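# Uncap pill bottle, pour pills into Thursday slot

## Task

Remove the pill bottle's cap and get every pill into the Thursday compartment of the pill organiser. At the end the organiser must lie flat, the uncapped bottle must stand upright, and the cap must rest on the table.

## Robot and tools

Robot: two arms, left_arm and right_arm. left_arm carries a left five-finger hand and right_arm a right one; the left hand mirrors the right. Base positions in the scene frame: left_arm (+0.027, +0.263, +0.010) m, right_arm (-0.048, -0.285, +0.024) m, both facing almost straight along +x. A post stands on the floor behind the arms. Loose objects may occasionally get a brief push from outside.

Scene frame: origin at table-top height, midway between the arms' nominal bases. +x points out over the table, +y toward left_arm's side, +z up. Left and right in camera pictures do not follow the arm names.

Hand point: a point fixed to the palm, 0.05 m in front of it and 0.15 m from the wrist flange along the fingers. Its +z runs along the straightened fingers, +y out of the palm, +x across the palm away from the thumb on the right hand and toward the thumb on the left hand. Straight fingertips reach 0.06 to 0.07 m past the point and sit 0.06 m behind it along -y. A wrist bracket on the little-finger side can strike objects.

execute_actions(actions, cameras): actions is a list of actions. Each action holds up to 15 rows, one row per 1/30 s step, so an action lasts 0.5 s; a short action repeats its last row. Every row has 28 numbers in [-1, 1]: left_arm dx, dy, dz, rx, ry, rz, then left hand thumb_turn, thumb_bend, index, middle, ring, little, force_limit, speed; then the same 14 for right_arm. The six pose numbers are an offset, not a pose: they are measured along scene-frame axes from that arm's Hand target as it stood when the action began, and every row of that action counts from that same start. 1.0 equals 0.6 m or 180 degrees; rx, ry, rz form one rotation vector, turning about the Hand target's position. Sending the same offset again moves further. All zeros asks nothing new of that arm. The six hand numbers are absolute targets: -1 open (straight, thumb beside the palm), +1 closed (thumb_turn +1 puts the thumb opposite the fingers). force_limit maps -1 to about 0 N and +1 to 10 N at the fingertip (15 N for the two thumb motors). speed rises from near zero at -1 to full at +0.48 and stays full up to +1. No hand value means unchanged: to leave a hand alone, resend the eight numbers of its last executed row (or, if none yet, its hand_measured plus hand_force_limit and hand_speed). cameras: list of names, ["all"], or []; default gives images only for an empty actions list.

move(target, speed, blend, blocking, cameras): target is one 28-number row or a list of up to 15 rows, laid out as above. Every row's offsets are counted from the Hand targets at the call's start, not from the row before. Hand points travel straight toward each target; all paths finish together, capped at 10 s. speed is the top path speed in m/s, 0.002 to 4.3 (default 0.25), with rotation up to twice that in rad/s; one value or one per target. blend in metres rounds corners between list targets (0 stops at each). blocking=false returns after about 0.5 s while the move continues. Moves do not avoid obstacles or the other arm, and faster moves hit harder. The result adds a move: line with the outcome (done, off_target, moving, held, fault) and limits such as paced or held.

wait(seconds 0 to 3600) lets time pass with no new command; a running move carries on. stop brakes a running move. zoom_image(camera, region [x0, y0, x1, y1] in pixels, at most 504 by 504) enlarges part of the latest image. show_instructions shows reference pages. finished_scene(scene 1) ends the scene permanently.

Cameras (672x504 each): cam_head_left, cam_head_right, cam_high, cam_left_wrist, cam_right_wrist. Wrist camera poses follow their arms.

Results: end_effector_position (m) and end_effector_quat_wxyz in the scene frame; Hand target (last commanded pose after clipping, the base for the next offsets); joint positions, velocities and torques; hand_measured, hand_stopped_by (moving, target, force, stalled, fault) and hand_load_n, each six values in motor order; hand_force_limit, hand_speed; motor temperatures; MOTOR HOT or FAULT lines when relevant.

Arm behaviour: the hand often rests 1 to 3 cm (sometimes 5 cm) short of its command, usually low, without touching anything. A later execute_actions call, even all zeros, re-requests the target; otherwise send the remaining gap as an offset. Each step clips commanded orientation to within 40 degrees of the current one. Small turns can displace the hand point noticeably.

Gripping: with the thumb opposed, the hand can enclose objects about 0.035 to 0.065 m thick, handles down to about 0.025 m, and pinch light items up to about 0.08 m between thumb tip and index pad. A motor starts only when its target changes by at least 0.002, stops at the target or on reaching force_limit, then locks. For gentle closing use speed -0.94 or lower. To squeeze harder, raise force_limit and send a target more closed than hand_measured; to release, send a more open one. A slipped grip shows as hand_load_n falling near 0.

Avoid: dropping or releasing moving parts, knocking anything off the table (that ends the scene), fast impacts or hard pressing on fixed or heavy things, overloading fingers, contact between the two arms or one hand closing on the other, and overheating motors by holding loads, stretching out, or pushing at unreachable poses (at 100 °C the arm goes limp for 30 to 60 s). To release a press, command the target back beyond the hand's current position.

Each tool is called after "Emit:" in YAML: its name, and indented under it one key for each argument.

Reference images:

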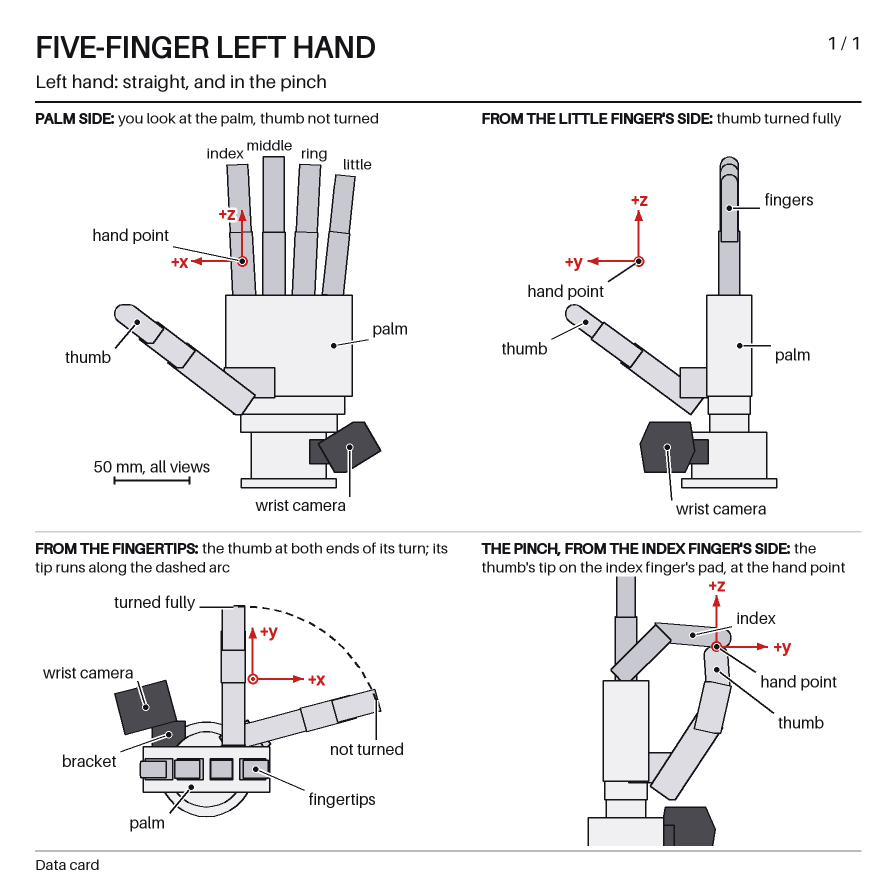

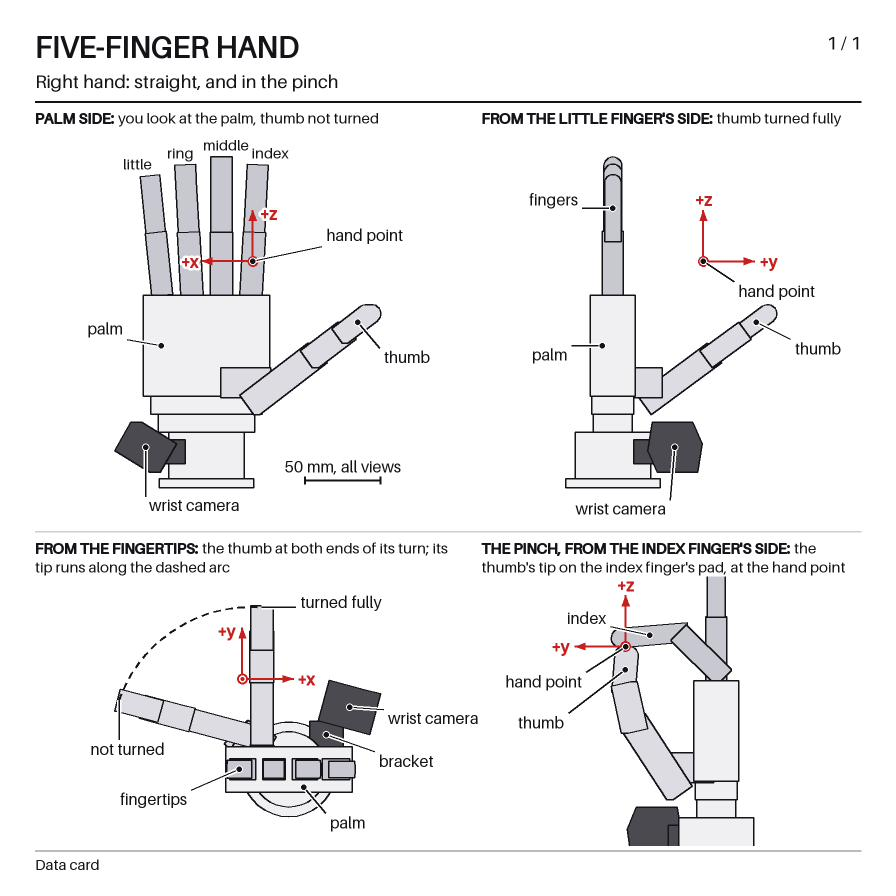

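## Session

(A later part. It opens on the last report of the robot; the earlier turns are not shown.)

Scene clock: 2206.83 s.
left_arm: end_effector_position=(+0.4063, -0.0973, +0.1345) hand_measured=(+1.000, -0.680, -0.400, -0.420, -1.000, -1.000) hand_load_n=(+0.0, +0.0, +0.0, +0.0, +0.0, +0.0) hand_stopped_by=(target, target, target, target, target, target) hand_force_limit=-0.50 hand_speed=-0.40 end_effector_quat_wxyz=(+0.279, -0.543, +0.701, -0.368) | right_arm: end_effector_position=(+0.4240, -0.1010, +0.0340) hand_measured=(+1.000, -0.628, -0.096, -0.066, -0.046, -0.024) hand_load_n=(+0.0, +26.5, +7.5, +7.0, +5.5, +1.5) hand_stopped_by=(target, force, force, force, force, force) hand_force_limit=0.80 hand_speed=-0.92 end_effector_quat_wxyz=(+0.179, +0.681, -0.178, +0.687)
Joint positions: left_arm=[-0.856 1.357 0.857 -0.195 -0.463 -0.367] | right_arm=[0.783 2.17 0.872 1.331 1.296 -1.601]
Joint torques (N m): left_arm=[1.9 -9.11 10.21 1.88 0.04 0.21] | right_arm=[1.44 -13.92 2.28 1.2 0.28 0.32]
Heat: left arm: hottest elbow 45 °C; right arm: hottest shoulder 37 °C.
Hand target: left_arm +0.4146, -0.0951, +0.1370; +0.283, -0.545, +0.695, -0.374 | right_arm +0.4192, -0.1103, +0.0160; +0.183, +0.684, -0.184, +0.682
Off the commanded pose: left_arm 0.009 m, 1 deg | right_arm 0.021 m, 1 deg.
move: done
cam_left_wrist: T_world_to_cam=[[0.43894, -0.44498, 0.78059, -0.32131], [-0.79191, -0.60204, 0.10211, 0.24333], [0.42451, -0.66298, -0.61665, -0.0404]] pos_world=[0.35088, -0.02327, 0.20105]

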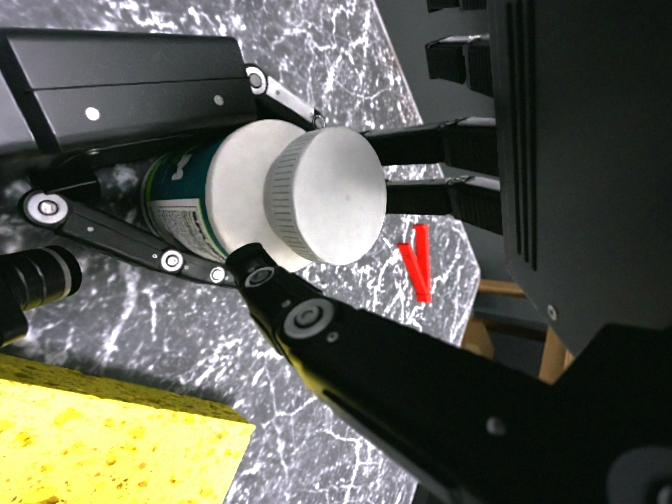

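Emit:
move:
  target: [0,0,0,0,0,0,1,0.25,0.25,0.25,-1,-1,0.9,-0.88,0,0,0,0,0,0,1,0.5,0.6,0.6,0.6,0.5,0.8,-0.92]
  cameras: ["cam_left_wrist"]

Emit:
zoom_image:
  camera: "cam_left_wrist"
  region: [230, 120, 330, 270]

Emit:
move:
  target:
    - [-0.0006,0.0035,-0.001,0,0,-0.0444,1,0.25,0.25,0.25,-1,-1,0.9,-0.88,0,0,0,0,0,0,1,0.5,0.6,0.6,0.6,0.5,0.8,-0.92]
  speed: 0.12
  cameras: ["cam_left_wrist"]

Emit:
zoom_image:
  camera: "cam_left_wrist"
  region: [230, 120, 330, 270]

Emit:
move:
  target:
    - [-0.0006,0.0035,-0.001,0,0,-0.0444,1,0.25,0.25,0.25,-1,-1,0.9,-0.88,0,0,0,0,0,0,1,0.5,0.6,0.6,0.6,0.5,0.8,-0.92]
  speed: 0.12
  cameras: ["cam_left_wrist"]

Emit:
zoom_image:
  camera: "cam_left_wrist"
  region: [230, 120, 330, 270]

Scene clock: 2214.60 s.
left_arm: end_effector_position=(+0.4106, -0.0994, +0.1360) hand_measured=(+1.000, -0.464, -0.080, -0.134, -1.000, -1.000) hand_load_n=(+0.0, +14.0, +11.5, +10.5, +0.0, +0.0) hand_stopped_by=(target, force, force, force, target, target) hand_force_limit=0.90 hand_speed=-0.88 end_effector_quat_wxyz=(+0.280, -0.544, +0.696, -0.376) | right_arm: end_effector_position=(+0.4230, -0.1010, +0.0348) hand_measured=(+1.000, -0.628, -0.096, -0.066, -0.046, -0.024) hand_load_n=(+1.0, +26.0, +9.0, +6.5, +3.0, +0.0) hand_stopped_by=(target, force, force, force, force, force) hand_force_limit=0.80 hand_speed=-0.92 end_effector_quat_wxyz=(+0.180, +0.680, -0.180, +0.687)
Joint positions: left_arm=[-0.851 1.362 0.857 -0.173 -0.461 -0.367] | right_arm=[0.785 2.168 0.872 1.331 1.303 -1.601]
Joint torques (N m): left_arm=[1.44 -9.52 10.22 1.06 -0.03 0.22] | right_arm=[1.32 -13.8 2.26 1.14 0.01 0.33]
Heat: left arm: hottest elbow 46 °C; right arm: hottest shoulder 37 °C.
Hand target: left_arm +0.4145, -0.0951, +0.1369; +0.283, -0.545, +0.695, -0.373 | right_arm +0.4192, -0.1103, +0.0161; +0.183, +0.684, -0.184, +0.681
Off the commanded pose: left_arm 0.006 m, 0 deg | right_arm 0.021 m, 1 deg.
move: done
cam_left_wrist: T_world_to_cam=[[0.43181, -0.43312, 0.79117, -0.32262], [-0.79136, -0.6028, 0.10192, 0.245], [0.43277, -0.67011, -0.60304, -0.04859]] pos_world=[0.35422, -0.02461, 0.20097]

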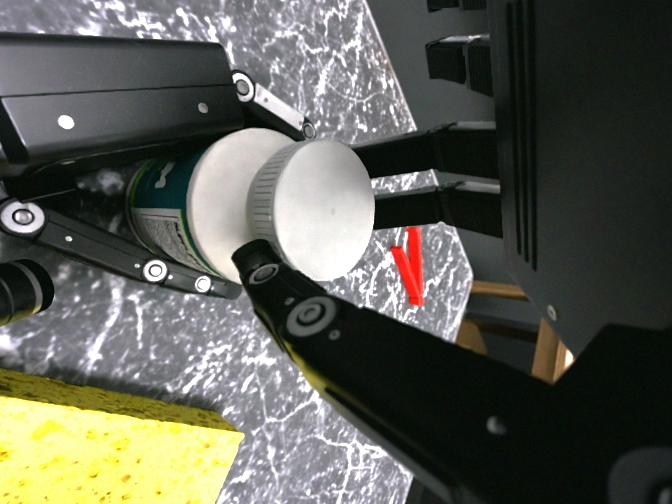

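Scaled by 3.360 from the camera's image (finer frame: 960x720).

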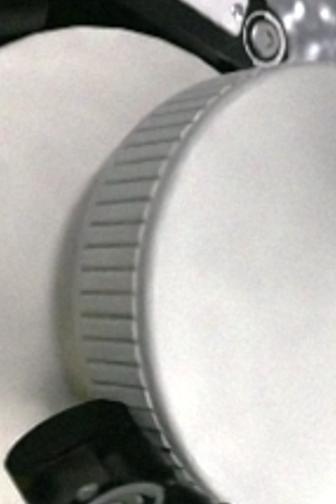

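Scene clock: 2215.87 s.
left_arm: end_effector_position=(+0.4093, -0.1002, +0.1354) hand_measured=(+1.000, -0.464, -0.080, -0.134, -1.000, -1.000) hand_load_n=(+3.5, +13.5, +8.5, +10.0, +0.0, +0.0) hand_stopped_by=(target, force, force, force, target, target) hand_force_limit=0.90 hand_speed=-0.88 end_effector_quat_wxyz=(+0.249, -0.500, +0.732, -0.391) | right_arm: end_effector_position=(+0.4230, -0.1009, +0.0345) hand_measured=(+1.000, -0.628, -0.096, -0.066, -0.046, -0.024) hand_load_n=(+0.0, +26.5, +8.0, +6.5, +4.5, +0.5) hand_stopped_by=(target, force, force, force, force, force) hand_force_limit=0.80 hand_speed=-0.92 end_effector_quat_wxyz=(+0.178, +0.680, -0.182, +0.688)
Joint positions: left_arm=[-0.809 1.351 0.843 -0.135 -0.316 -0.26] | right_arm=[0.785 2.168 0.872 1.331 1.303 -1.596]
Joint torques (N m): left_arm=[1.96 -9.88 9.29 1.72 0.15 0.38] | right_arm=[1.32 -13.8 2.24 1.07 -0.02 0.29]
Heat: left arm: hottest elbow 46 °C; right arm: hottest shoulder 37 °C.
Hand target: left_arm +0.4142, -0.0930, +0.1363; +0.256, -0.495, +0.732, -0.392 | right_arm +0.4192, -0.1103, +0.0161; +0.183, +0.684, -0.184, +0.681
Off the commanded pose: left_arm 0.009 m, 1 deg | right_arm 0.021 m, 1 deg.
move: done
cam_left_wrist: T_world_to_cam=[[0.38086, -0.48464, 0.78745, -0.30576], [-0.86264, -0.49283, 0.11391, 0.2821], [0.33287, -0.72266, -0.60577, -0.01299]] pos_world=[0.36412, -0.01854, 0.20077]

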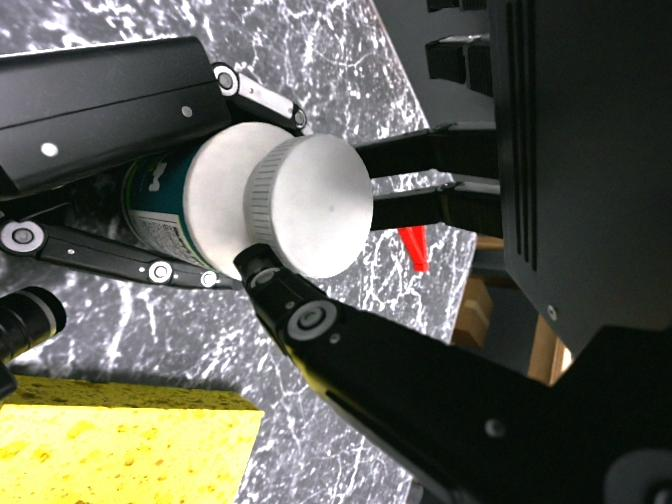

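Scaled by 3.360 from the camera's image (finer frame: 960x720).

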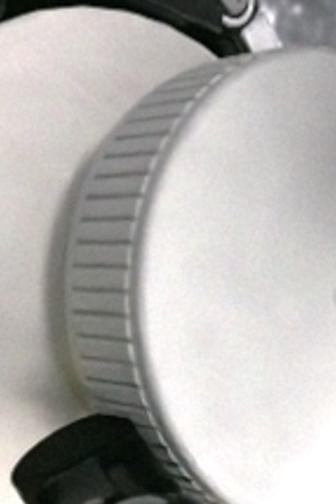

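Scene clock: 2217.13 s.
left_arm: end_effector_position=(+0.4052, -0.1011, +0.1348) hand_measured=(+1.000, -0.464, -0.080, -0.134, -1.000, -1.000) hand_load_n=(+4.5, +11.0, +4.0, +11.0, -0.5, +0.0) hand_stopped_by=(target, force, force, force, target, target) hand_force_limit=0.90 hand_speed=-0.88 end_effector_quat_wxyz=(+0.216, -0.446, +0.766, -0.409) | right_arm: end_effector_position=(+0.4230, -0.1009, +0.0345) hand_measured=(+1.000, -0.628, -0.096, -0.066, -0.046, -0.024) hand_load_n=(+0.0, +26.5, +8.0, +6.5, +4.5, +1.0) hand_stopped_by=(target, force, force, force, force, force) hand_force_limit=0.80 hand_speed=-0.92 end_effector_quat_wxyz=(+0.178, +0.680, -0.182, +0.688)
Joint positions: left_arm=[-0.766 1.344 0.83 -0.105 -0.157 -0.151] | right_arm=[0.785 2.168 0.872 1.331 1.303 -1.596]
Joint torques (N m): left_arm=[2.43 -9.64 9.35 1.83 0.04 0.41] | right_arm=[1.26 -13.8 2.24 1.09 -0.02 0.3]
Heat: left arm: hottest elbow 46 °C; right arm: hottest shoulder 37 °C.
Hand target: left_arm +0.4138, -0.0909, +0.1357; +0.228, -0.443, +0.764, -0.409 | right_arm +0.4192, -0.1103, +0.0161; +0.183, +0.684, -0.184, +0.681
Off the commanded pose: left_arm 0.013 m, 1 deg | right_arm 0.021 m, 1 deg.
move: off_target (left_arm)
cam_left_wrist: T_world_to_cam=[[0.30996, -0.53224, 0.78781, -0.28027], [-0.9253, -0.3593, 0.12131, 0.31609], [0.21849, -0.76657, -0.60385, 0.02901]] pos_world=[0.37301, -0.01336, 0.19997]

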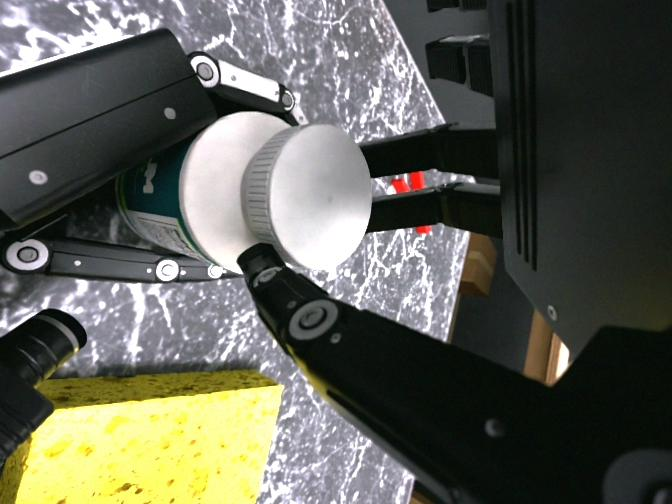

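Scaled by 3.360 from the camera's image (finer frame: 960x720).

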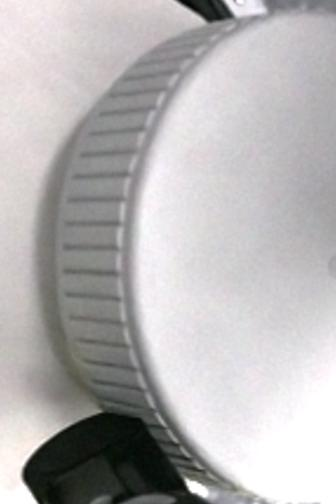

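Emit:
move:
  target:
    - [0,0,0.0,0,0,0,1,-0.68,-0.4,-0.42,-1,-1,-0.5,-0.4,0,0,0,0,0,0,1,0.5,0.6,0.6,0.6,0.5,0.8,-0.92]
    - [0,-0.06,0.07,0,0,-0.1333,1,-0.68,-0.4,-0.42,-1,-1,-0.5,-0.4,0,0,0,0,0,0,1,0.5,0.6,0.6,0.6,0.5,0.8,-0.92]
    - [-0.013,0.01,0.07,0,0,-0.1333,1,-0.68,-0.4,-0.42,-1,-1,-0.5,-0.4,0,0,0,0,0,0,1,0.5,0.6,0.6,0.6,0.5,0.8,-0.92]
    - [-0.013,0.01,0.003,0,0,-0.1333,1,-0.68,-0.4,-0.42,-1,-1,-0.5,-0.4,0,0,0,0,0,0,1,0.5,0.6,0.6,0.6,0.5,0.8,-0.92]
  speed: 0.1
  cameras: ["cam_left_wrist"]

Emit:
zoom_image:
  camera: "cam_left_wrist"
  region: [200, 90, 450, 340]

Scene clock: 2239.50 s.
left_arm: end_effector_position=(+0.3976, -0.0874, +0.1357) hand_measured=(+1.000, -0.680, -0.400, -0.420, -1.000, -1.000) hand_load_n=(+0.0, +0.0, +0.0, +0.0, +0.0, +0.0) hand_stopped_by=(target, target, target, target, target, target) hand_force_limit=-0.50 hand_speed=-0.40 end_effector_quat_wxyz=(+0.130, -0.275, +0.844, -0.442) | right_arm: end_effector_position=(+0.4234, -0.1005, +0.0344) hand_measured=(+1.000, -0.628, -0.096, -0.066, -0.046, -0.024) hand_load_n=(+0.0, +26.5, +8.0, +7.0, +5.0, +1.5) hand_stopped_by=(target, force, force, force, force, force) hand_force_limit=0.80 hand_speed=-0.92 end_effector_quat_wxyz=(+0.176, +0.680, -0.182, +0.688)
Joint positions: left_arm=[-0.627 1.352 0.847 -0.139 0.291 0.183] | right_arm=[0.785 2.168 0.872 1.331 1.301 -1.594]
Joint torques (N m): left_arm=[1.79 -9.11 10.19 1.95 0.45 0.21] | right_arm=[1.32 -13.8 2.24 1.07 0.08 0.28]
Heat: left arm: hottest elbow 46 °C; right arm: hottest shoulder 37 °C.
Hand target: left_arm +0.4061, -0.0849, +0.1375; +0.138, -0.274, +0.840, -0.448 | right_arm +0.4192, -0.1103, +0.0160; +0.182, +0.684, -0.184, +0.682
Off the commanded pose: left_arm 0.009 m, 1 deg | right_arm 0.021 m, 1 deg.
move: done
cam_left_wrist: T_world_to_cam=[[0.06244, -0.61835, 0.78341, -0.1798], [-0.9922, 0.04643, 0.11573, 0.3767], [-0.10794, -0.78453, -0.61063, 0.17081]] pos_world=[0.40342, 0.00533, 0.20156]

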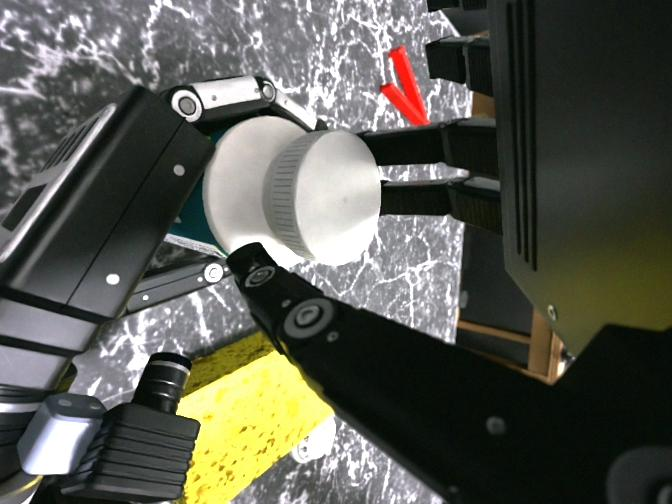

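Scaled by 2.016 from the camera's image (finer frame: 960x720).

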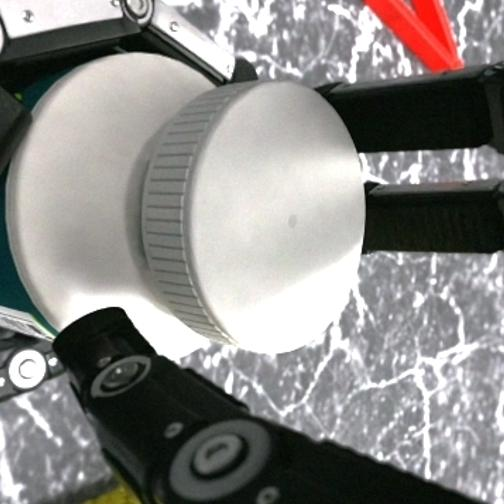

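Emit:
move:
  target:
    - [0,0,0.0,0,0,0,1,-0.51,-0.17,-0.2,-1,-1,0,-0.5,0,0,0,0,0,0,1,0.5,0.6,0.6,0.6,0.5,0.8,-0.92]
    - [0,0,0,0,0,0,1,0.25,0.25,0.25,-1,-1,1,0.2,0,0,0,0,0,0,1,0.5,0.6,0.6,0.6,0.5,0.8,-0.92]
  cameras: ["cam_left_wrist"]

Emit:
zoom_image:
  camera: "cam_left_wrist"
  region: [230, 120, 380, 270]

Scene clock: 2242.43 s.
left_arm: end_effector_position=(+0.3992, -0.0896, +0.1369) hand_measured=(+1.000, -0.428, -0.086, -0.158, -1.000, -1.000) hand_load_n=(+0.0, +15.0, +10.5, +11.5, +0.0, +0.0) hand_stopped_by=(target, force, force, force, target, target) hand_force_limit=1.00 hand_speed=0.20 end_effector_quat_wxyz=(+0.131, -0.273, +0.842, -0.447) | right_arm: end_effector_position=(+0.4228, -0.0989, +0.0348) hand_measured=(+1.000, -0.628, -0.096, -0.066, -0.046, -0.024) hand_load_n=(+0.0, +26.0, +8.5, +7.0, +4.0, +0.5) hand_stopped_by=(target, force, force, force, force, force) hand_force_limit=0.80 hand_speed=-0.92 end_effector_quat_wxyz=(+0.177, +0.681, -0.178, +0.688)
Joint positions: left_arm=[-0.627 1.355 0.847 -0.125 0.296 0.183] | right_arm=[0.788 2.168 0.872 1.331 1.299 -1.601]
Joint torques (N m): left_arm=[1.79 -9.29 10.22 1.43 0.28 0.21] | right_arm=[0.97 -13.74 2.25 1.16 0.16 0.33]
Heat: left arm: hottest elbow 46 °C; right arm: hottest shoulder 37 °C.
Hand target: left_arm +0.4060, -0.0849, +0.1376; +0.138, -0.274, +0.840, -0.448 | right_arm +0.4192, -0.1104, +0.0160; +0.183, +0.684, -0.184, +0.682
Off the commanded pose: left_arm 0.008 m, 1 deg | right_arm 0.022 m, 1 deg.
move: done
cam_left_wrist: T_world_to_cam=[[0.05413, -0.61166, 0.78926, -0.17914], [-0.99284, 0.05135, 0.10789, 0.37995], [-0.10652, -0.78945, -0.6045, 0.1682]] pos_world=[0.40484, 0.0037, 0.20207]

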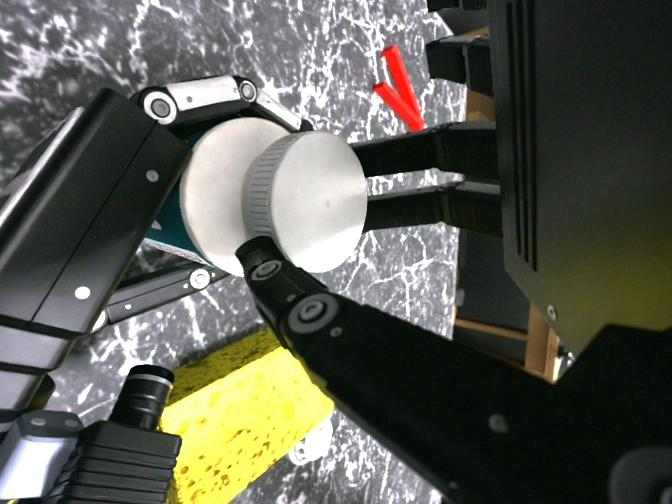

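Scaled by 3.360 from the camera's image (finer frame: 960x720).

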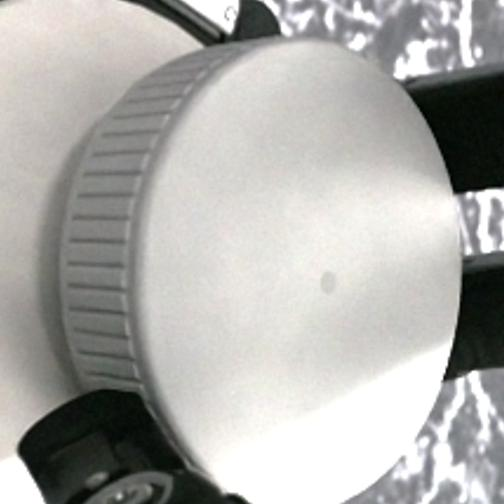

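Emit:
move:
  target:
    - [0,0,-0.05,0.0115,0.012,0,1,0.25,0.25,0.25,-1,-1,1,0.2,0,0,0,0,0,0,1,0.5,0.6,0.6,0.6,0.5,0.8,-0.92]
  speed: 0.05
  cameras: ["cam_left_wrist"]

Emit:
zoom_image:
  camera: "cam_left_wrist"
  region: [230, 120, 380, 270]

Scene clock: 2256.37 s.
left_arm: end_effector_position=(+0.4002, -0.0908, +0.1349) hand_measured=(+1.000, -0.428, -0.086, -0.158, -1.000, -1.000) hand_load_n=(+0.0, +15.5, +9.5, +10.5, +0.0, +0.0) hand_stopped_by=(target, force, force, force, target, target) hand_force_limit=1.00 hand_speed=0.20 end_effector_quat_wxyz=(+0.131, -0.272, +0.841, -0.448) | right_arm: end_effector_position=(+0.4229, -0.0987, +0.0344) hand_measured=(+1.000, -0.628, -0.096, -0.066, -0.046, -0.024) hand_load_n=(+0.0, +26.5, +7.0, +6.5, +5.5, +2.0) hand_stopped_by=(target, force, force, force, force, force) hand_force_limit=0.80 hand_speed=-0.92 end_effector_quat_wxyz=(+0.175, +0.680, -0.180, +0.689)
Joint positions: left_arm=[-0.627 1.362 0.847 -0.117 0.298 0.183] | right_arm=[0.788 2.168 0.872 1.331 1.299 -1.594]
Joint torques (N m): left_arm=[1.38 -5.83 9.61 1.46 -0.08 0.27] | right_arm=[1.03 -13.8 2.25 1.07 0.15 0.28]
Heat: left arm: hottest elbow 46 °C; right arm: hottest shoulder 38 °C.
Hand target: left_arm +0.4060, -0.0849, +0.1075; +0.127, -0.280, +0.850, -0.427 | right_arm +0.4192, -0.1104, +0.0160; +0.183, +0.684, -0.184, +0.681
Off the commanded pose: left_arm 0.028 m, 3 deg | right_arm 0.022 m, 1 deg.
move: off_target (left_arm)
cam_left_wrist: T_world_to_cam=[[0.0536, -0.61007, 0.79053, -0.17811], [-0.99271, 0.053, 0.10821, 0.38132], [-0.10792, -0.79057, -0.60278, 0.16629]] pos_world=[0.40604, 0.0026, 0.19977]

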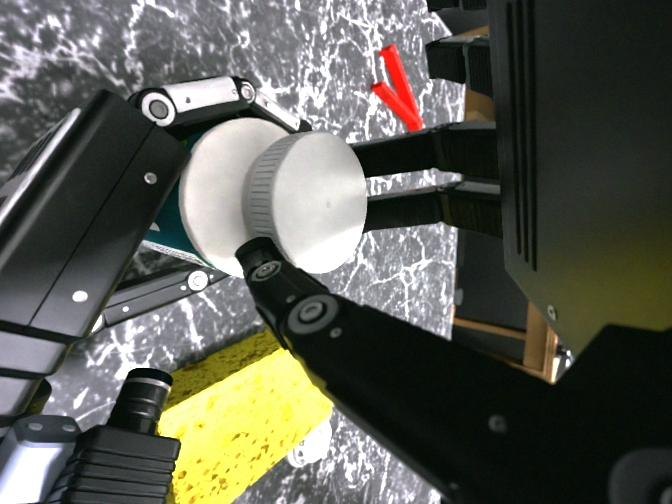

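Scaled by 3.360 from the camera's image (finer frame: 960x720).

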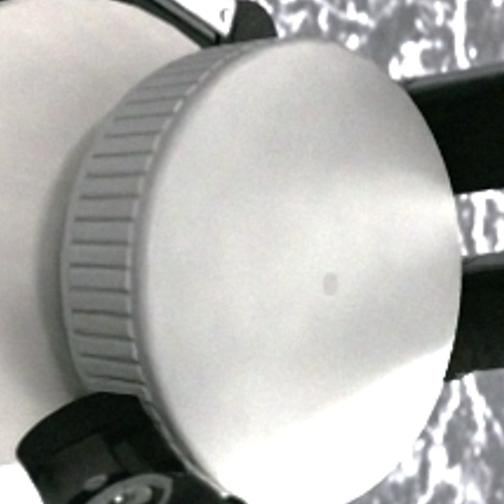

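Emit:
move:
  target:
    - [0,0,-0.04,0.0095,0.01,0,1,0.25,0.25,0.25,-1,-1,1,0.2,0,0,0,0,0,0,1,0.5,0.6,0.6,0.6,0.5,0.8,-0.92]
  speed: 0.05
  cameras: ["cam_left_wrist"]

Emit:
zoom_image:
  camera: "cam_left_wrist"
  region: [230, 120, 380, 270]

Scene clock: 2261.03 s.
left_arm: end_effector_position=(+0.4027, -0.0945, +0.1245) hand_measured=(+1.000, -0.430, -0.086, -0.158, -1.000, -1.000) hand_load_n=(+3.0, +13.0, +2.5, +9.0, +0.0, +0.0) hand_stopped_by=(target, force, force, force, target, target) hand_force_limit=1.00 hand_speed=0.20 end_effector_quat_wxyz=(+0.125, -0.274, +0.843, -0.447) | right_arm: end_effector_position=(+0.4243, -0.1000, +0.0334) hand_measured=(+1.000, -0.628, -0.096, -0.066, -0.046, -0.024) hand_load_n=(+0.0, +28.0, +4.5, +6.0, +8.5, +5.5) hand_stopped_by=(target, force, force, force, force, force) hand_force_limit=0.80 hand_speed=-0.92 end_effector_quat_wxyz=(+0.172, +0.680, -0.183, +0.689)
Joint positions: left_arm=[-0.627 1.393 0.849 -0.096 0.305 0.178] | right_arm=[0.784 2.17 0.872 1.331 1.295 -1.585]
Joint torques (N m): left_arm=[1.32 -5.01 9.21 0.8 -0.55 0.36] | right_arm=[1.38 -13.92 2.24 0.99 0.32 0.21]
Heat: left arm: hottest elbow 46 °C; right arm: hottest shoulder 38 °C.
Hand target: left_arm +0.4060, -0.0849, +0.0835; +0.118, -0.285, +0.858, -0.410 | right_arm +0.4191, -0.1103, +0.0160; +0.183, +0.684, -0.184, +0.681
Off the commanded pose: left_arm 0.042 m, 5 deg | right_arm 0.021 m, 2 deg.
move: off_target (left_arm)
cam_left_wrist: T_world_to_cam=[[0.0615, -0.6097, 0.79024, -0.17545], [-0.99115, 0.05598, 0.12033, 0.38324], [-0.11761, -0.79065, -0.60087, 0.16117]] pos_world=[0.4096, -0.001, 0.18937]

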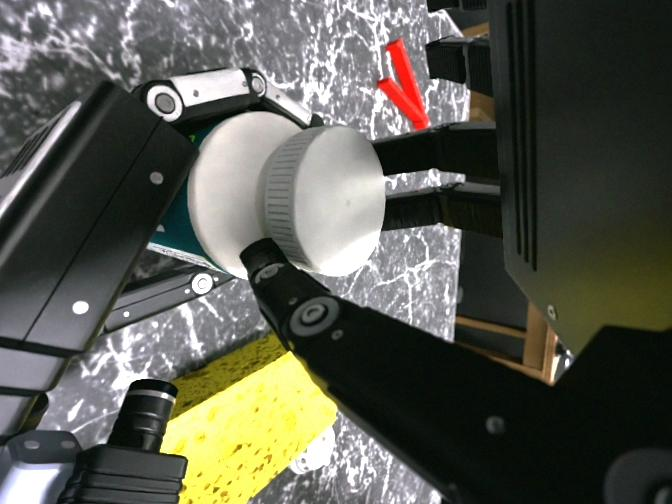

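Scaled by 3.360 from the camera's image (finer frame: 960x720).

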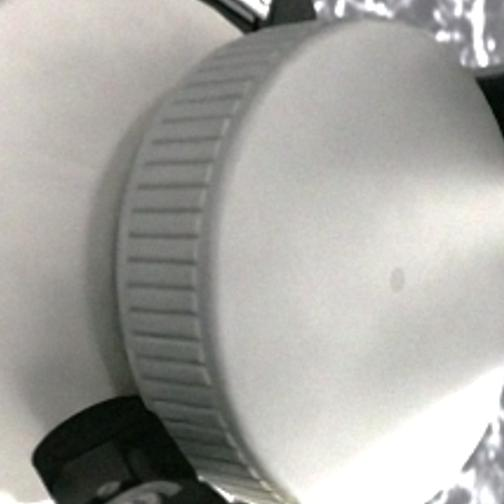

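Emit:
move:
  target:
    - [0,0,0.09,0,0,0,1,-0.68,-0.4,-0.42,-1,-1,-0.5,-0.4,0,0,0,0,0,0,1,0.5,0.6,0.6,0.6,0.5,0.8,-0.92]
    - [0,0,0.36,0,0,0,1,-0.68,-0.4,-0.42,-1,-1,-0.5,-0.4,0,0,0,0,0,0,1,0.5,0.6,0.6,0.6,0.5,0.8,-0.92]
    - [0,0.05,0.36,0.2532,0.1363,0,-1,-1,0.9,1,0.9,1,0.0,-0.2,0,0,0,0,0,0,1,0.5,0.6,0.6,0.6,0.5,0.8,-0.92]
  speed: [0.1,0.25,0.25]

Scene clock: 2293.53 s.
left_arm: end_effector_position=(+0.4029, -0.0443, +0.2832) hand_measured=(-1.000, -1.000, +0.900, +1.000, +0.900, +1.000) hand_load_n=(+0.0, +0.0, +0.0, +0.0, +0.0, +0.0) hand_stopped_by=(target, target, target, target, target, target) hand_force_limit=0.00 hand_speed=-0.20 end_effector_quat_wxyz=(+0.046, -0.303, +0.952, +0.002) | right_arm: end_effector_position=(+0.4231, -0.0998, +0.0344) hand_measured=(+1.000, -0.628, -0.096, -0.066, -0.046, -0.024) hand_load_n=(+0.0, +26.5, +8.0, +6.5, +4.5, +1.0) hand_stopped_by=(target, force, force, force, force, force) hand_force_limit=0.80 hand_speed=-0.92 end_effector_quat_wxyz=(+0.177, +0.681, -0.179, +0.688)
Joint positions: left_arm=[-0.705 1.765 1.912 -1.67 -0.08 0.269] | right_arm=[0.786 2.169 0.872 1.331 1.3 -1.598]
Joint torques (N m): left_arm=[-0.91 -14.33 14.12 -0.35 -0.07 0.16] | right_arm=[1.2 -13.8 2.26 1.13 0.13 0.31]
Heat: left arm: hottest elbow 46 °C; right arm: hottest shoulder 38 °C.
Hand target: left_arm +0.4060, -0.0550, +0.2996; +0.038, -0.296, +0.954, +0.020 | right_arm +0.4192, -0.1104, +0.0159; +0.183, +0.684, -0.184, +0.681
Off the commanded pose: left_arm 0.020 m, 2 deg | right_arm 0.022 m, 1 deg.
joint sent to its limit (left arm) — joint 4 (wrist pitch), lower limit. The joint targets are off in orientation, not in position.
move: off_target (left_arm); target 3's new numbers were sent with left_arm's hand 0.020 m and 2 deg from that target

Emit:
move:
  target:
    - [0.057,0.017,-0.19,-0.0014,0.03,-0.469,-1,-1,0.9,1,0.9,1.0,0.0,-0.2,0,0,0,0,0,0,1,0.5,0.6,0.6,0.6,0.5,0.8,-0.92]
    - [0.0233,-0.0067,-0.216,-0.0014,0.03,-0.469,-1,-1,0.9,1,0.9,-0.2,0.0,-0.2,0,0,0,0,0,0,1,0.5,0.6,0.6,0.6,0.5,0.8,-0.92]
    - [0.0233,-0.0067,-0.29,-0.0014,0.03,-0.469,-1,-1,0.9,1,0.9,-0.2,0.0,-0.2,0,0,0,0,0,0,1,0.5,0.6,0.6,0.6,0.5,0.8,-0.92]
  speed: [0.25,0.15,0.08]
  cameras: ["cam_left_wrist"]

Emit:
zoom_image:
  camera: "cam_left_wrist"
  region: [230, 0, 520, 350]

Scene clock: 2312.53 s.
left_arm: end_effector_position=(+0.4219, -0.0549, +0.1340) hand_measured=(-1.000, -1.000, +0.900, +1.000, +0.900, -0.200) hand_load_n=(+0.0, +0.0, +0.0, +0.0, -1.0, +0.0) hand_stopped_by=(target, target, target, target, target, target) hand_force_limit=0.00 hand_speed=-0.20 end_effector_quat_wxyz=(+0.000, +0.422, +0.907, +0.001) | right_arm: end_effector_position=(+0.4231, -0.0998, +0.0341) hand_measured=(+1.000, -0.628, -0.096, -0.066, -0.046, -0.024) hand_load_n=(+0.0, +26.5, +7.0, +6.5, +6.0, +2.0) hand_stopped_by=(target, force, force, force, force, force) hand_force_limit=0.80 hand_speed=-0.92 end_effector_quat_wxyz=(+0.176, +0.680, -0.181, +0.688)
Joint positions: left_arm=[-0.817 1.764 1.506 -1.315 -0.001 1.642] | right_arm=[0.786 2.169 0.872 1.331 1.3 -1.594]
Joint torques (N m): left_arm=[-0.21 -13.63 8.54 0.69 0.17 0.08] | right_arm=[1.14 -13.86 2.25 1.09 0.12 0.28]
Heat: left arm: hottest elbow 48 °C; right arm: hottest shoulder 38 °C.
Hand target: left_arm +0.4198, -0.0590, +0.1255; +0.000, +0.423, +0.906, +0.000 | right_arm +0.4192, -0.1104, +0.0159; +0.183, +0.684, -0.184, +0.681
Off the commanded pose: left_arm 0.010 m, 0 deg | right_arm 0.021 m, 1 deg.
move: done
cam_left_wrist: T_world_to_cam=[[-0.93324, -0.35924, 0.00393, 0.3788], [-0.29578, 0.77449, 0.55918, 0.08623], [-0.20392, 0.52069, -0.82904, 0.33926]] pos_world=[0.44819, -0.10735, 0.23155]

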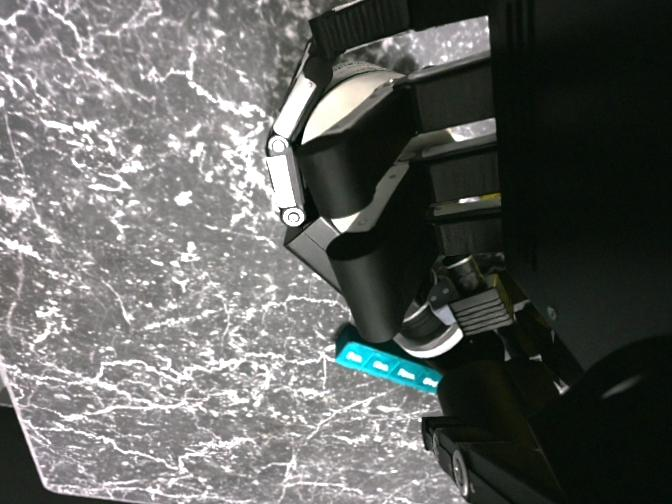

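Scaled by 1.440 from the camera's image (finer frame: 960x720).

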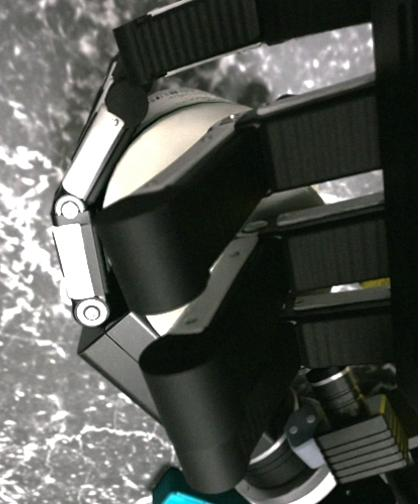

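Emit:
zoom_image:
  camera: "cam_left_wrist"
  region: [280, 50, 430, 200]

Scaled by 3.360 from the camera's image (finer frame: 960x720).

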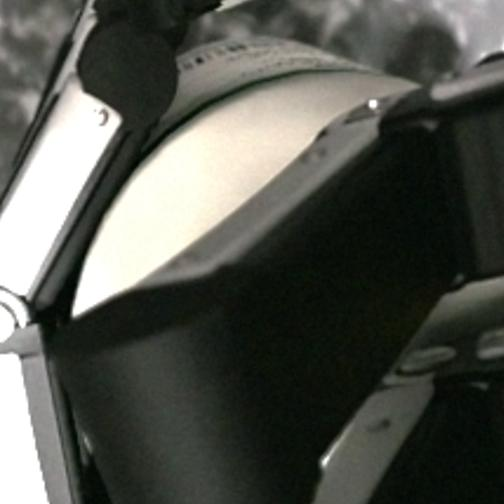

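Emit:
move:
  target:
    - [0,0,0.35,0,0,0,-1,-1,0.9,1,0.9,1,0.0,-0.2,0,0,0,0,0,0,1,0.5,0.6,0.6,0.6,0.5,0.8,-0.92]
    - [-0.03,-0.01,0.35,0,0,0.4444,-1,-1,0.9,1,0.9,1,0.0,-0.2,0,0,0,0,0,0,1,0.5,0.6,0.6,0.6,0.5,0.8,-0.92]
  speed: 0.3

Emit:
move:
  target:
    - [0,-0.06,0,-0.2742,-0.1583,0,1,-0.68,-0.4,0.5,-1,-1,-0.5,-0.4,0,0,0,0,0,0,1,0.5,0.6,0.6,0.6,0.5,0.8,-0.92]
    - [0.003,-0.06,-0.26,-0.2742,-0.1583,0,1,-0.68,-0.4,0.5,-1,-1,-0.5,-0.4,0,0,0,0,0,0,1,0.5,0.6,0.6,0.6,0.5,0.8,-0.92]
    - [0.003,-0.033,-0.26,-0.2742,-0.1583,0,1,-0.68,-0.4,0.5,-1,-1,-0.5,-0.4,0,0,0,0,0,0,1,0.5,0.6,0.6,0.6,0.5,0.8,-0.92]
  speed: [0.3,0.2,0.1]
  cameras: ["cam_left_wrist"]

Emit:
zoom_image:
  camera: "cam_left_wrist"
  region: [150, 90, 400, 340]

Scene clock: 2348.60 s.
left_arm: end_effector_position=(+0.3929, -0.0651, +0.3219) hand_measured=(-1.000, -1.000, +0.900, +1.000, +0.900, +1.000) hand_load_n=(+0.0, +0.0, +0.0, +0.0, +0.0, +0.0) hand_stopped_by=(target, target, target, target, target, target) hand_force_limit=0.00 hand_speed=-0.20 end_effector_quat_wxyz=(+0.042, -0.247, +0.966, -0.060) | right_arm: end_effector_position=(+0.4231, -0.0998, +0.0341) hand_measured=(+1.000, -0.628, -0.096, -0.066, -0.046, -0.024) hand_load_n=(+0.0, +26.5, +7.0, +6.5, +5.5, +2.0) hand_stopped_by=(target, force, force, force, force, force) hand_force_limit=0.80 hand_speed=-0.92 end_effector_quat_wxyz=(+0.176, +0.680, -0.181, +0.688)
Joint positions: left_arm=[-0.731 1.73 1.976 -1.671 -0.001 0.357] | right_arm=[0.786 2.169 0.872 1.331 1.3 -1.594]
Joint torques (N m): left_arm=[1.79 -13.74 13.46 -0.16 0.29 0.06] | right_arm=[1.2 -13.86 2.25 1.07 0.11 0.28]
Heat: left arm: hottest elbow 46 °C; right arm: hottest shoulder 38 °C.
Hand target: left_arm +0.4019, -0.0649, +0.3356; +0.000, -0.259, +0.966, +0.000 | right_arm +0.4192, -0.1104, +0.0159; +0.183, +0.684, -0.184, +0.681
Off the commanded pose: left_arm 0.016 m, 8 deg | right_arm 0.021 m, 1 deg.
joint sent to its limit (left arm) — joint 4 (wrist pitch), lower limit. The joint targets are off in orientation, not in position.
move: off_target (left_arm)

Scene clock: 2352.83 s.
left_arm: end_effector_position=(+0.3984, -0.0887, +0.1712) hand_measured=(+1.000, -0.680, -0.400, +0.500, -1.000, -1.000) hand_load_n=(+0.0, +0.0, +0.0, +0.0, +0.0, +0.0) hand_stopped_by=(target, target, target, target, target, target) hand_force_limit=-0.50 hand_speed=-0.40 end_effector_quat_wxyz=(+0.114, -0.230, +0.853, -0.454) | right_arm: end_effector_position=(+0.4231, -0.0998, +0.0341) hand_measured=(+1.000, -0.628, -0.096, -0.066, -0.046, -0.024) hand_load_n=(+0.0, +26.5, +7.5, +6.5, +5.5, +1.5) hand_stopped_by=(target, force, force, force, force, force) hand_force_limit=0.80 hand_speed=-0.92 end_effector_quat_wxyz=(+0.176, +0.680, -0.181, +0.688)
Joint positions: left_arm=[-0.605 1.326 0.923 -0.251 0.387 0.264] | right_arm=[0.786 2.169 0.872 1.331 1.3 -1.594]
Joint torques (N m): left_arm=[1.67 -10.52 10.45 1.51 0.49 0.22] | right_arm=[1.14 -13.86 2.25 1.06 0.11 0.28]
Heat: left arm: hottest elbow 46 °C; right arm: hottest shoulder 38 °C.
Hand target: left_arm +0.4037, -0.0847, +0.1797; +0.124, -0.227, +0.849, -0.461 | right_arm +0.4192, -0.1104, +0.0159; +0.183, +0.684, -0.184, +0.681
Off the commanded pose: left_arm 0.011 m, 2 deg | right_arm 0.021 m, 1 deg.
move: off_target (left_arm)
cam_left_wrist: T_world_to_cam=[[-0.011, -0.61472, 0.78867, -0.17982], [-0.98432, 0.14552, 0.09969, 0.38185], [-0.17605, -0.77521, -0.60668, 0.21893]] pos_world=[0.41242, 0.00361, 0.23657]

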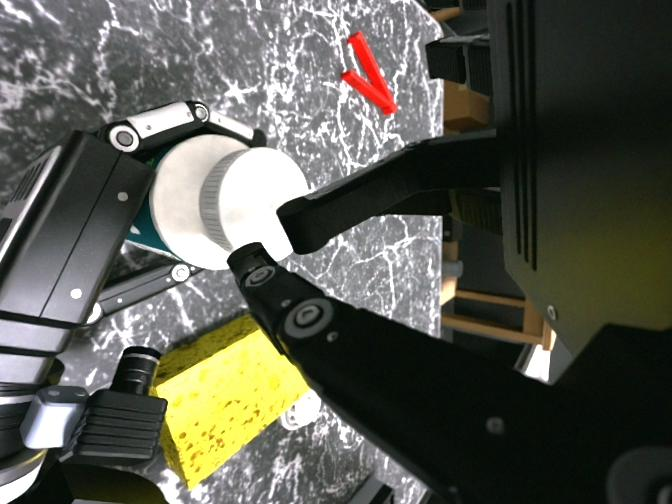

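Scaled by 2.016 from the camera's image (finer frame: 960x720).

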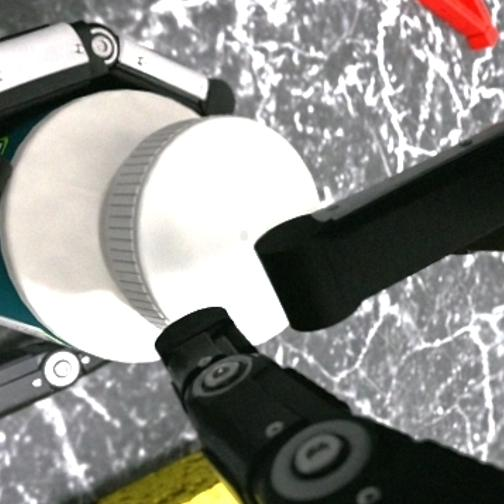

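Emit:
move:
  target:
    - [0,0.007,0,0,0,0,1,-0.68,-0.4,0.5,-1,-1,-0.5,-0.4,0,0,0,0,0,0,1,0.5,0.6,0.6,0.6,0.5,0.8,-0.92]
    - [0,0.007,-0.074,0,0,0,1,-0.68,-0.4,0.5,-1,-1,-0.5,-0.4,0,0,0,0,0,0,1,0.5,0.6,0.6,0.6,0.5,0.8,-0.92]
  speed: 0.1
  cameras: ["cam_left_wrist"]

Emit:
zoom_image:
  camera: "cam_left_wrist"
  region: [200, 90, 450, 340]

Scene clock: 2359.33 s.
left_arm: end_effector_position=(+0.3948, -0.0836, +0.1335) hand_measured=(+1.000, -0.680, -0.400, +0.500, -1.000, -1.000) hand_load_n=(+0.0, +0.0, +0.0, -0.5, +0.0, +0.0) hand_stopped_by=(target, target, target, target, target, target) hand_force_limit=-0.50 hand_speed=-0.40 end_effector_quat_wxyz=(+0.115, -0.228, +0.853, -0.456) | right_arm: end_effector_position=(+0.4231, -0.0998, +0.0341) hand_measured=(+1.000, -0.628, -0.096, -0.066, -0.046, -0.024) hand_load_n=(+0.5, +26.5, +7.5, +6.5, +5.5, +1.5) hand_stopped_by=(target, force, force, force, force, force) hand_force_limit=0.80 hand_speed=-0.92 end_effector_quat_wxyz=(+0.176, +0.680, -0.181, +0.688)
Joint positions: left_arm=[-0.598 1.358 0.841 -0.132 0.395 0.27] | right_arm=[0.786 2.169 0.872 1.331 1.3 -1.594]
Joint torques (N m): left_arm=[1.9 -9 10.13 1.84 0.5 0.21] | right_arm=[1.2 -13.86 2.25 1.07 0.11 0.28]
Heat: left arm: hottest elbow 46 °C; right arm: hottest shoulder 38 °C.
Hand target: left_arm +0.4036, -0.0805, +0.1352; +0.124, -0.227, +0.849, -0.461 | right_arm +0.4192, -0.1104, +0.0159; +0.183, +0.684, -0.184, +0.681
Off the commanded pose: left_arm 0.010 m, 1 deg | right_arm 0.021 m, 1 deg.
move: done
cam_left_wrist: T_world_to_cam=[[-0.01778, -0.61181, 0.7908, -0.14438], [-0.98443, 0.14906, 0.09319, 0.38256], [-0.17489, -0.77683, -0.60494, 0.19845]] pos_world=[0.40874, 0.0088, 0.19857]

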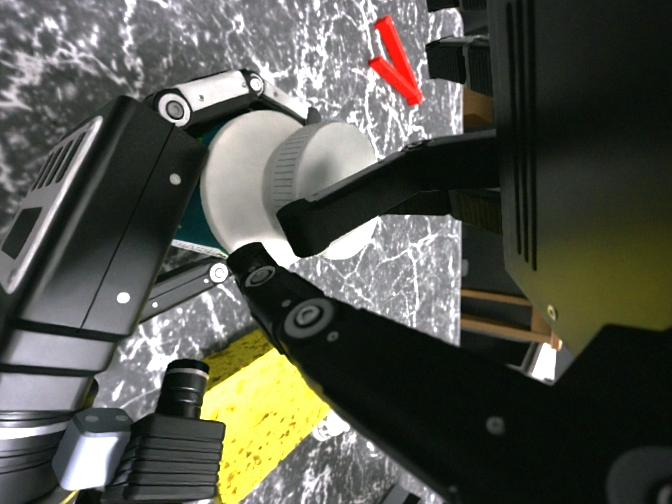

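Scaled by 2.016 from the camera's image (finer frame: 960x720).

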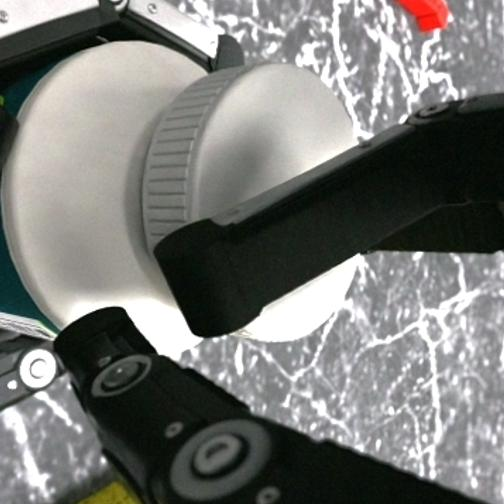

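Emit:
move:
  target:
    - [0,-0.005,0.03,0,0,0,1,-0.68,-0.4,0.42,-1,-1,-0.5,-0.4,0,0,0,0,0,0,1,0.5,0.6,0.6,0.6,0.5,0.8,-0.92]
    - [0,-0.003,0.008,0,0,0,1,-0.68,-0.4,0.42,-1,-1,-0.5,-0.4,0,0,0,0,0,0,1,0.5,0.6,0.6,0.6,0.5,0.8,-0.92]
    - [0,-0.003,0.008,0,0,0,1,0.25,0.25,0.42,-1,-1,1,-0.8,0,0,0,0,0,0,1,0.5,0.6,0.6,0.6,0.5,0.8,-0.92]
  speed: 0.05
  cameras: ["cam_left_wrist"]

Emit:
zoom_image:
  camera: "cam_left_wrist"
  region: [200, 90, 450, 340]

Scene clock: 2367.60 s.
left_arm: end_effector_position=(+0.3897, -0.0879, +0.1387) hand_measured=(+1.000, -0.322, +0.250, +0.420, -1.000, -1.000) hand_load_n=(+1.0, +14.5, +2.0, +0.0, +0.0, +0.0) hand_stopped_by=(target, force, target, target, target, target) hand_force_limit=1.00 hand_speed=-0.80 end_effector_quat_wxyz=(+0.104, -0.228, +0.849, -0.465) | right_arm: end_effector_position=(+0.4253, -0.0983, +0.0349) hand_measured=(+1.000, -0.628, -0.096, -0.066, -0.046, -0.024) hand_load_n=(+0.0, +26.5, +8.0, +7.0, +5.0, +1.5) hand_stopped_by=(target, force, force, force, force, force) hand_force_limit=0.80 hand_speed=-0.92 end_effector_quat_wxyz=(+0.176, +0.683, -0.171, +0.688)
Joint positions: left_arm=[-0.601 1.352 0.841 -0.13 0.418 0.251] | right_arm=[0.786 2.17 0.872 1.331 1.284 -1.608]
Joint torques (N m): left_arm=[1.79 -8.82 10.97 1.36 -0.47 0.37] | right_arm=[1.26 -13.74 2.32 1.32 0.82 0.36]
Heat: left arm: hottest elbow 47 °C; right arm: hottest shoulder 38 °C.
Hand target: left_arm +0.4037, -0.0823, +0.1400; +0.124, -0.227, +0.849, -0.461 | right_arm +0.4191, -0.1103, +0.0159; +0.183, +0.684, -0.184, +0.681
Off the commanded pose: left_arm 0.015 m, 2 deg | right_arm 0.023 m, 2 deg.
move: off_target (left_arm); target 3's new numbers were sent with left_arm's hand 0.012 m and 2 deg from that target
cam_left_wrist: T_world_to_cam=[[-0.01175, -0.5927, 0.80534, -0.15393], [-0.98134, 0.16143, 0.10449, 0.376], [-0.19194, -0.78908, -0.58353, 0.20005]] pos_world=[0.40558, 0.00593, 0.20141]

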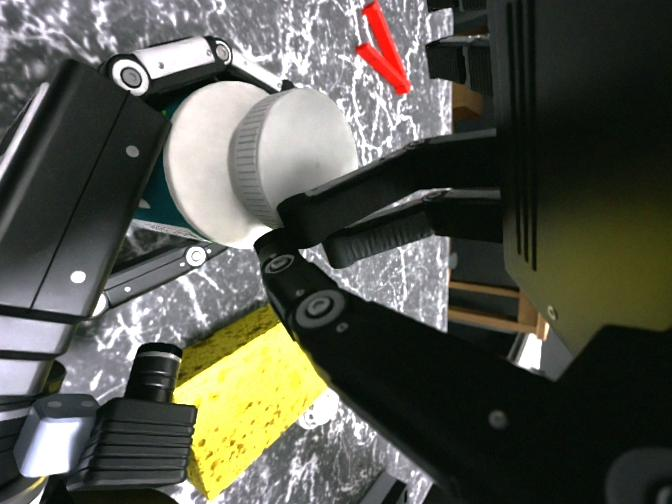

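Scaled by 2.016 from the camera's image (finer frame: 960x720).

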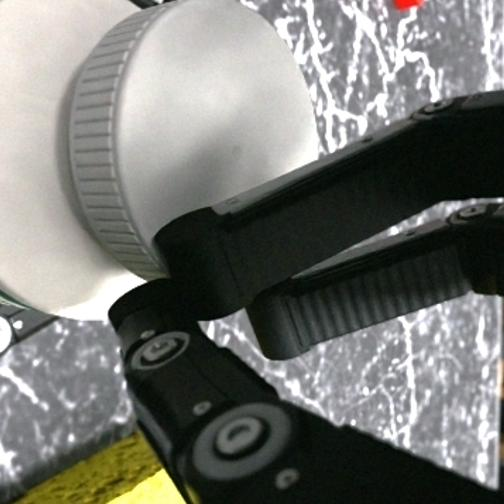

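Emit:
move:
  target:
    - [0,0,0.0,0,0,0,1,-0.68,-0.4,0.46,-1,-1,-0.5,-0.4,0,0,0,0,0,0,1,0.5,0.6,0.6,0.6,0.5,0.8,-0.92]
    - [0,-0.05,0.04,0,0,0,1,-0.68,-0.4,0.46,-1,-1,-0.5,-0.4,0,0,0,0,0,0,1,0.5,0.6,0.6,0.6,0.5,0.8,-0.92]
    - [0,0.0,0.04,0,0,0,1,-0.68,-0.4,0.46,-1,-1,-0.5,-0.4,0,0,0,0,0,0,1,0.5,0.6,0.6,0.6,0.5,0.8,-0.92]
    - [0,0.0,-0.006,0,0,0,1,-0.68,-0.4,0.46,-1,-1,-0.5,-0.4,0,0,0,0,0,0,1,0.5,0.6,0.6,0.6,0.5,0.8,-0.92]
  speed: 0.1
  cameras: ["cam_left_wrist"]

Emit:
zoom_image:
  camera: "cam_left_wrist"
  region: [200, 90, 450, 340]

Scene clock: 2377.40 s.
left_arm: end_effector_position=(+0.3961, -0.0846, +0.1358) hand_measured=(+1.000, -0.680, -0.400, +0.460, -1.000, -1.000) hand_load_n=(+0.0, +0.0, +0.0, -0.5, +0.0, +0.0) hand_stopped_by=(target, target, target, target, target, target) hand_force_limit=-0.50 hand_speed=-0.40 end_effector_quat_wxyz=(+0.116, -0.229, +0.852, -0.457) | right_arm: end_effector_position=(+0.4237, -0.1000, +0.0343) hand_measured=(+1.000, -0.628, -0.096, -0.066, -0.046, -0.024) hand_load_n=(+0.0, +26.0, +8.0, +7.0, +5.5, +1.5) hand_stopped_by=(target, force, force, force, force, force) hand_force_limit=0.80 hand_speed=-0.92 end_effector_quat_wxyz=(+0.177, +0.681, -0.179, +0.688)
Joint positions: left_arm=[-0.599 1.358 0.847 -0.134 0.392 0.267] | right_arm=[0.785 2.17 0.872 1.331 1.297 -1.599]
Joint torques (N m): left_arm=[1.61 -9 10.06 1.88 0.49 0.22] | right_arm=[1.26 -13.86 2.26 1.14 0.26 0.31]
Heat: left arm: hottest elbow 47 °C; right arm: hottest shoulder 38 °C.
Hand target: left_arm +0.4037, -0.0823, +0.1364; +0.124, -0.227, +0.849, -0.461 | right_arm +0.4192, -0.1104, +0.0160; +0.183, +0.684, -0.184, +0.681
Off the commanded pose: left_arm 0.008 m, 1 deg | right_arm 0.022 m, 1 deg.
move: done
cam_left_wrist: T_world_to_cam=[[-0.01721, -0.61077, 0.79162, -0.14701], [-0.98498, 0.14641, 0.09155, 0.38394], [-0.17181, -0.77816, -0.60411, 0.1979]] pos_world=[0.40965, 0.008, 0.20078]

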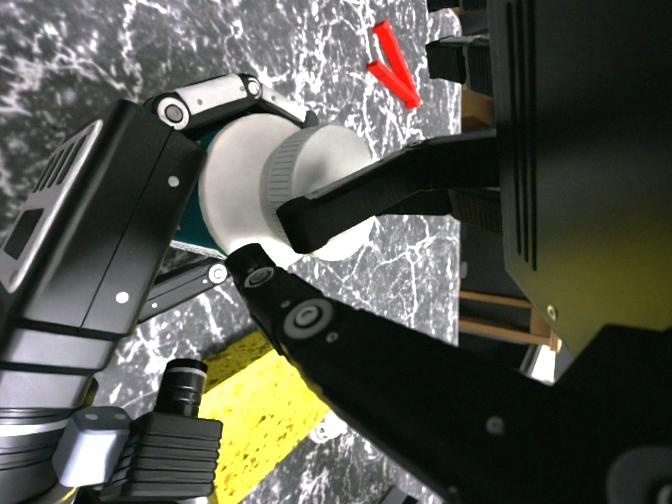

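Scaled by 2.016 from the camera's image (finer frame: 960x720).

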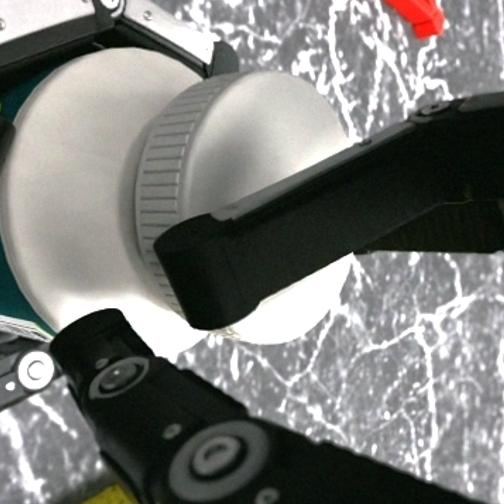

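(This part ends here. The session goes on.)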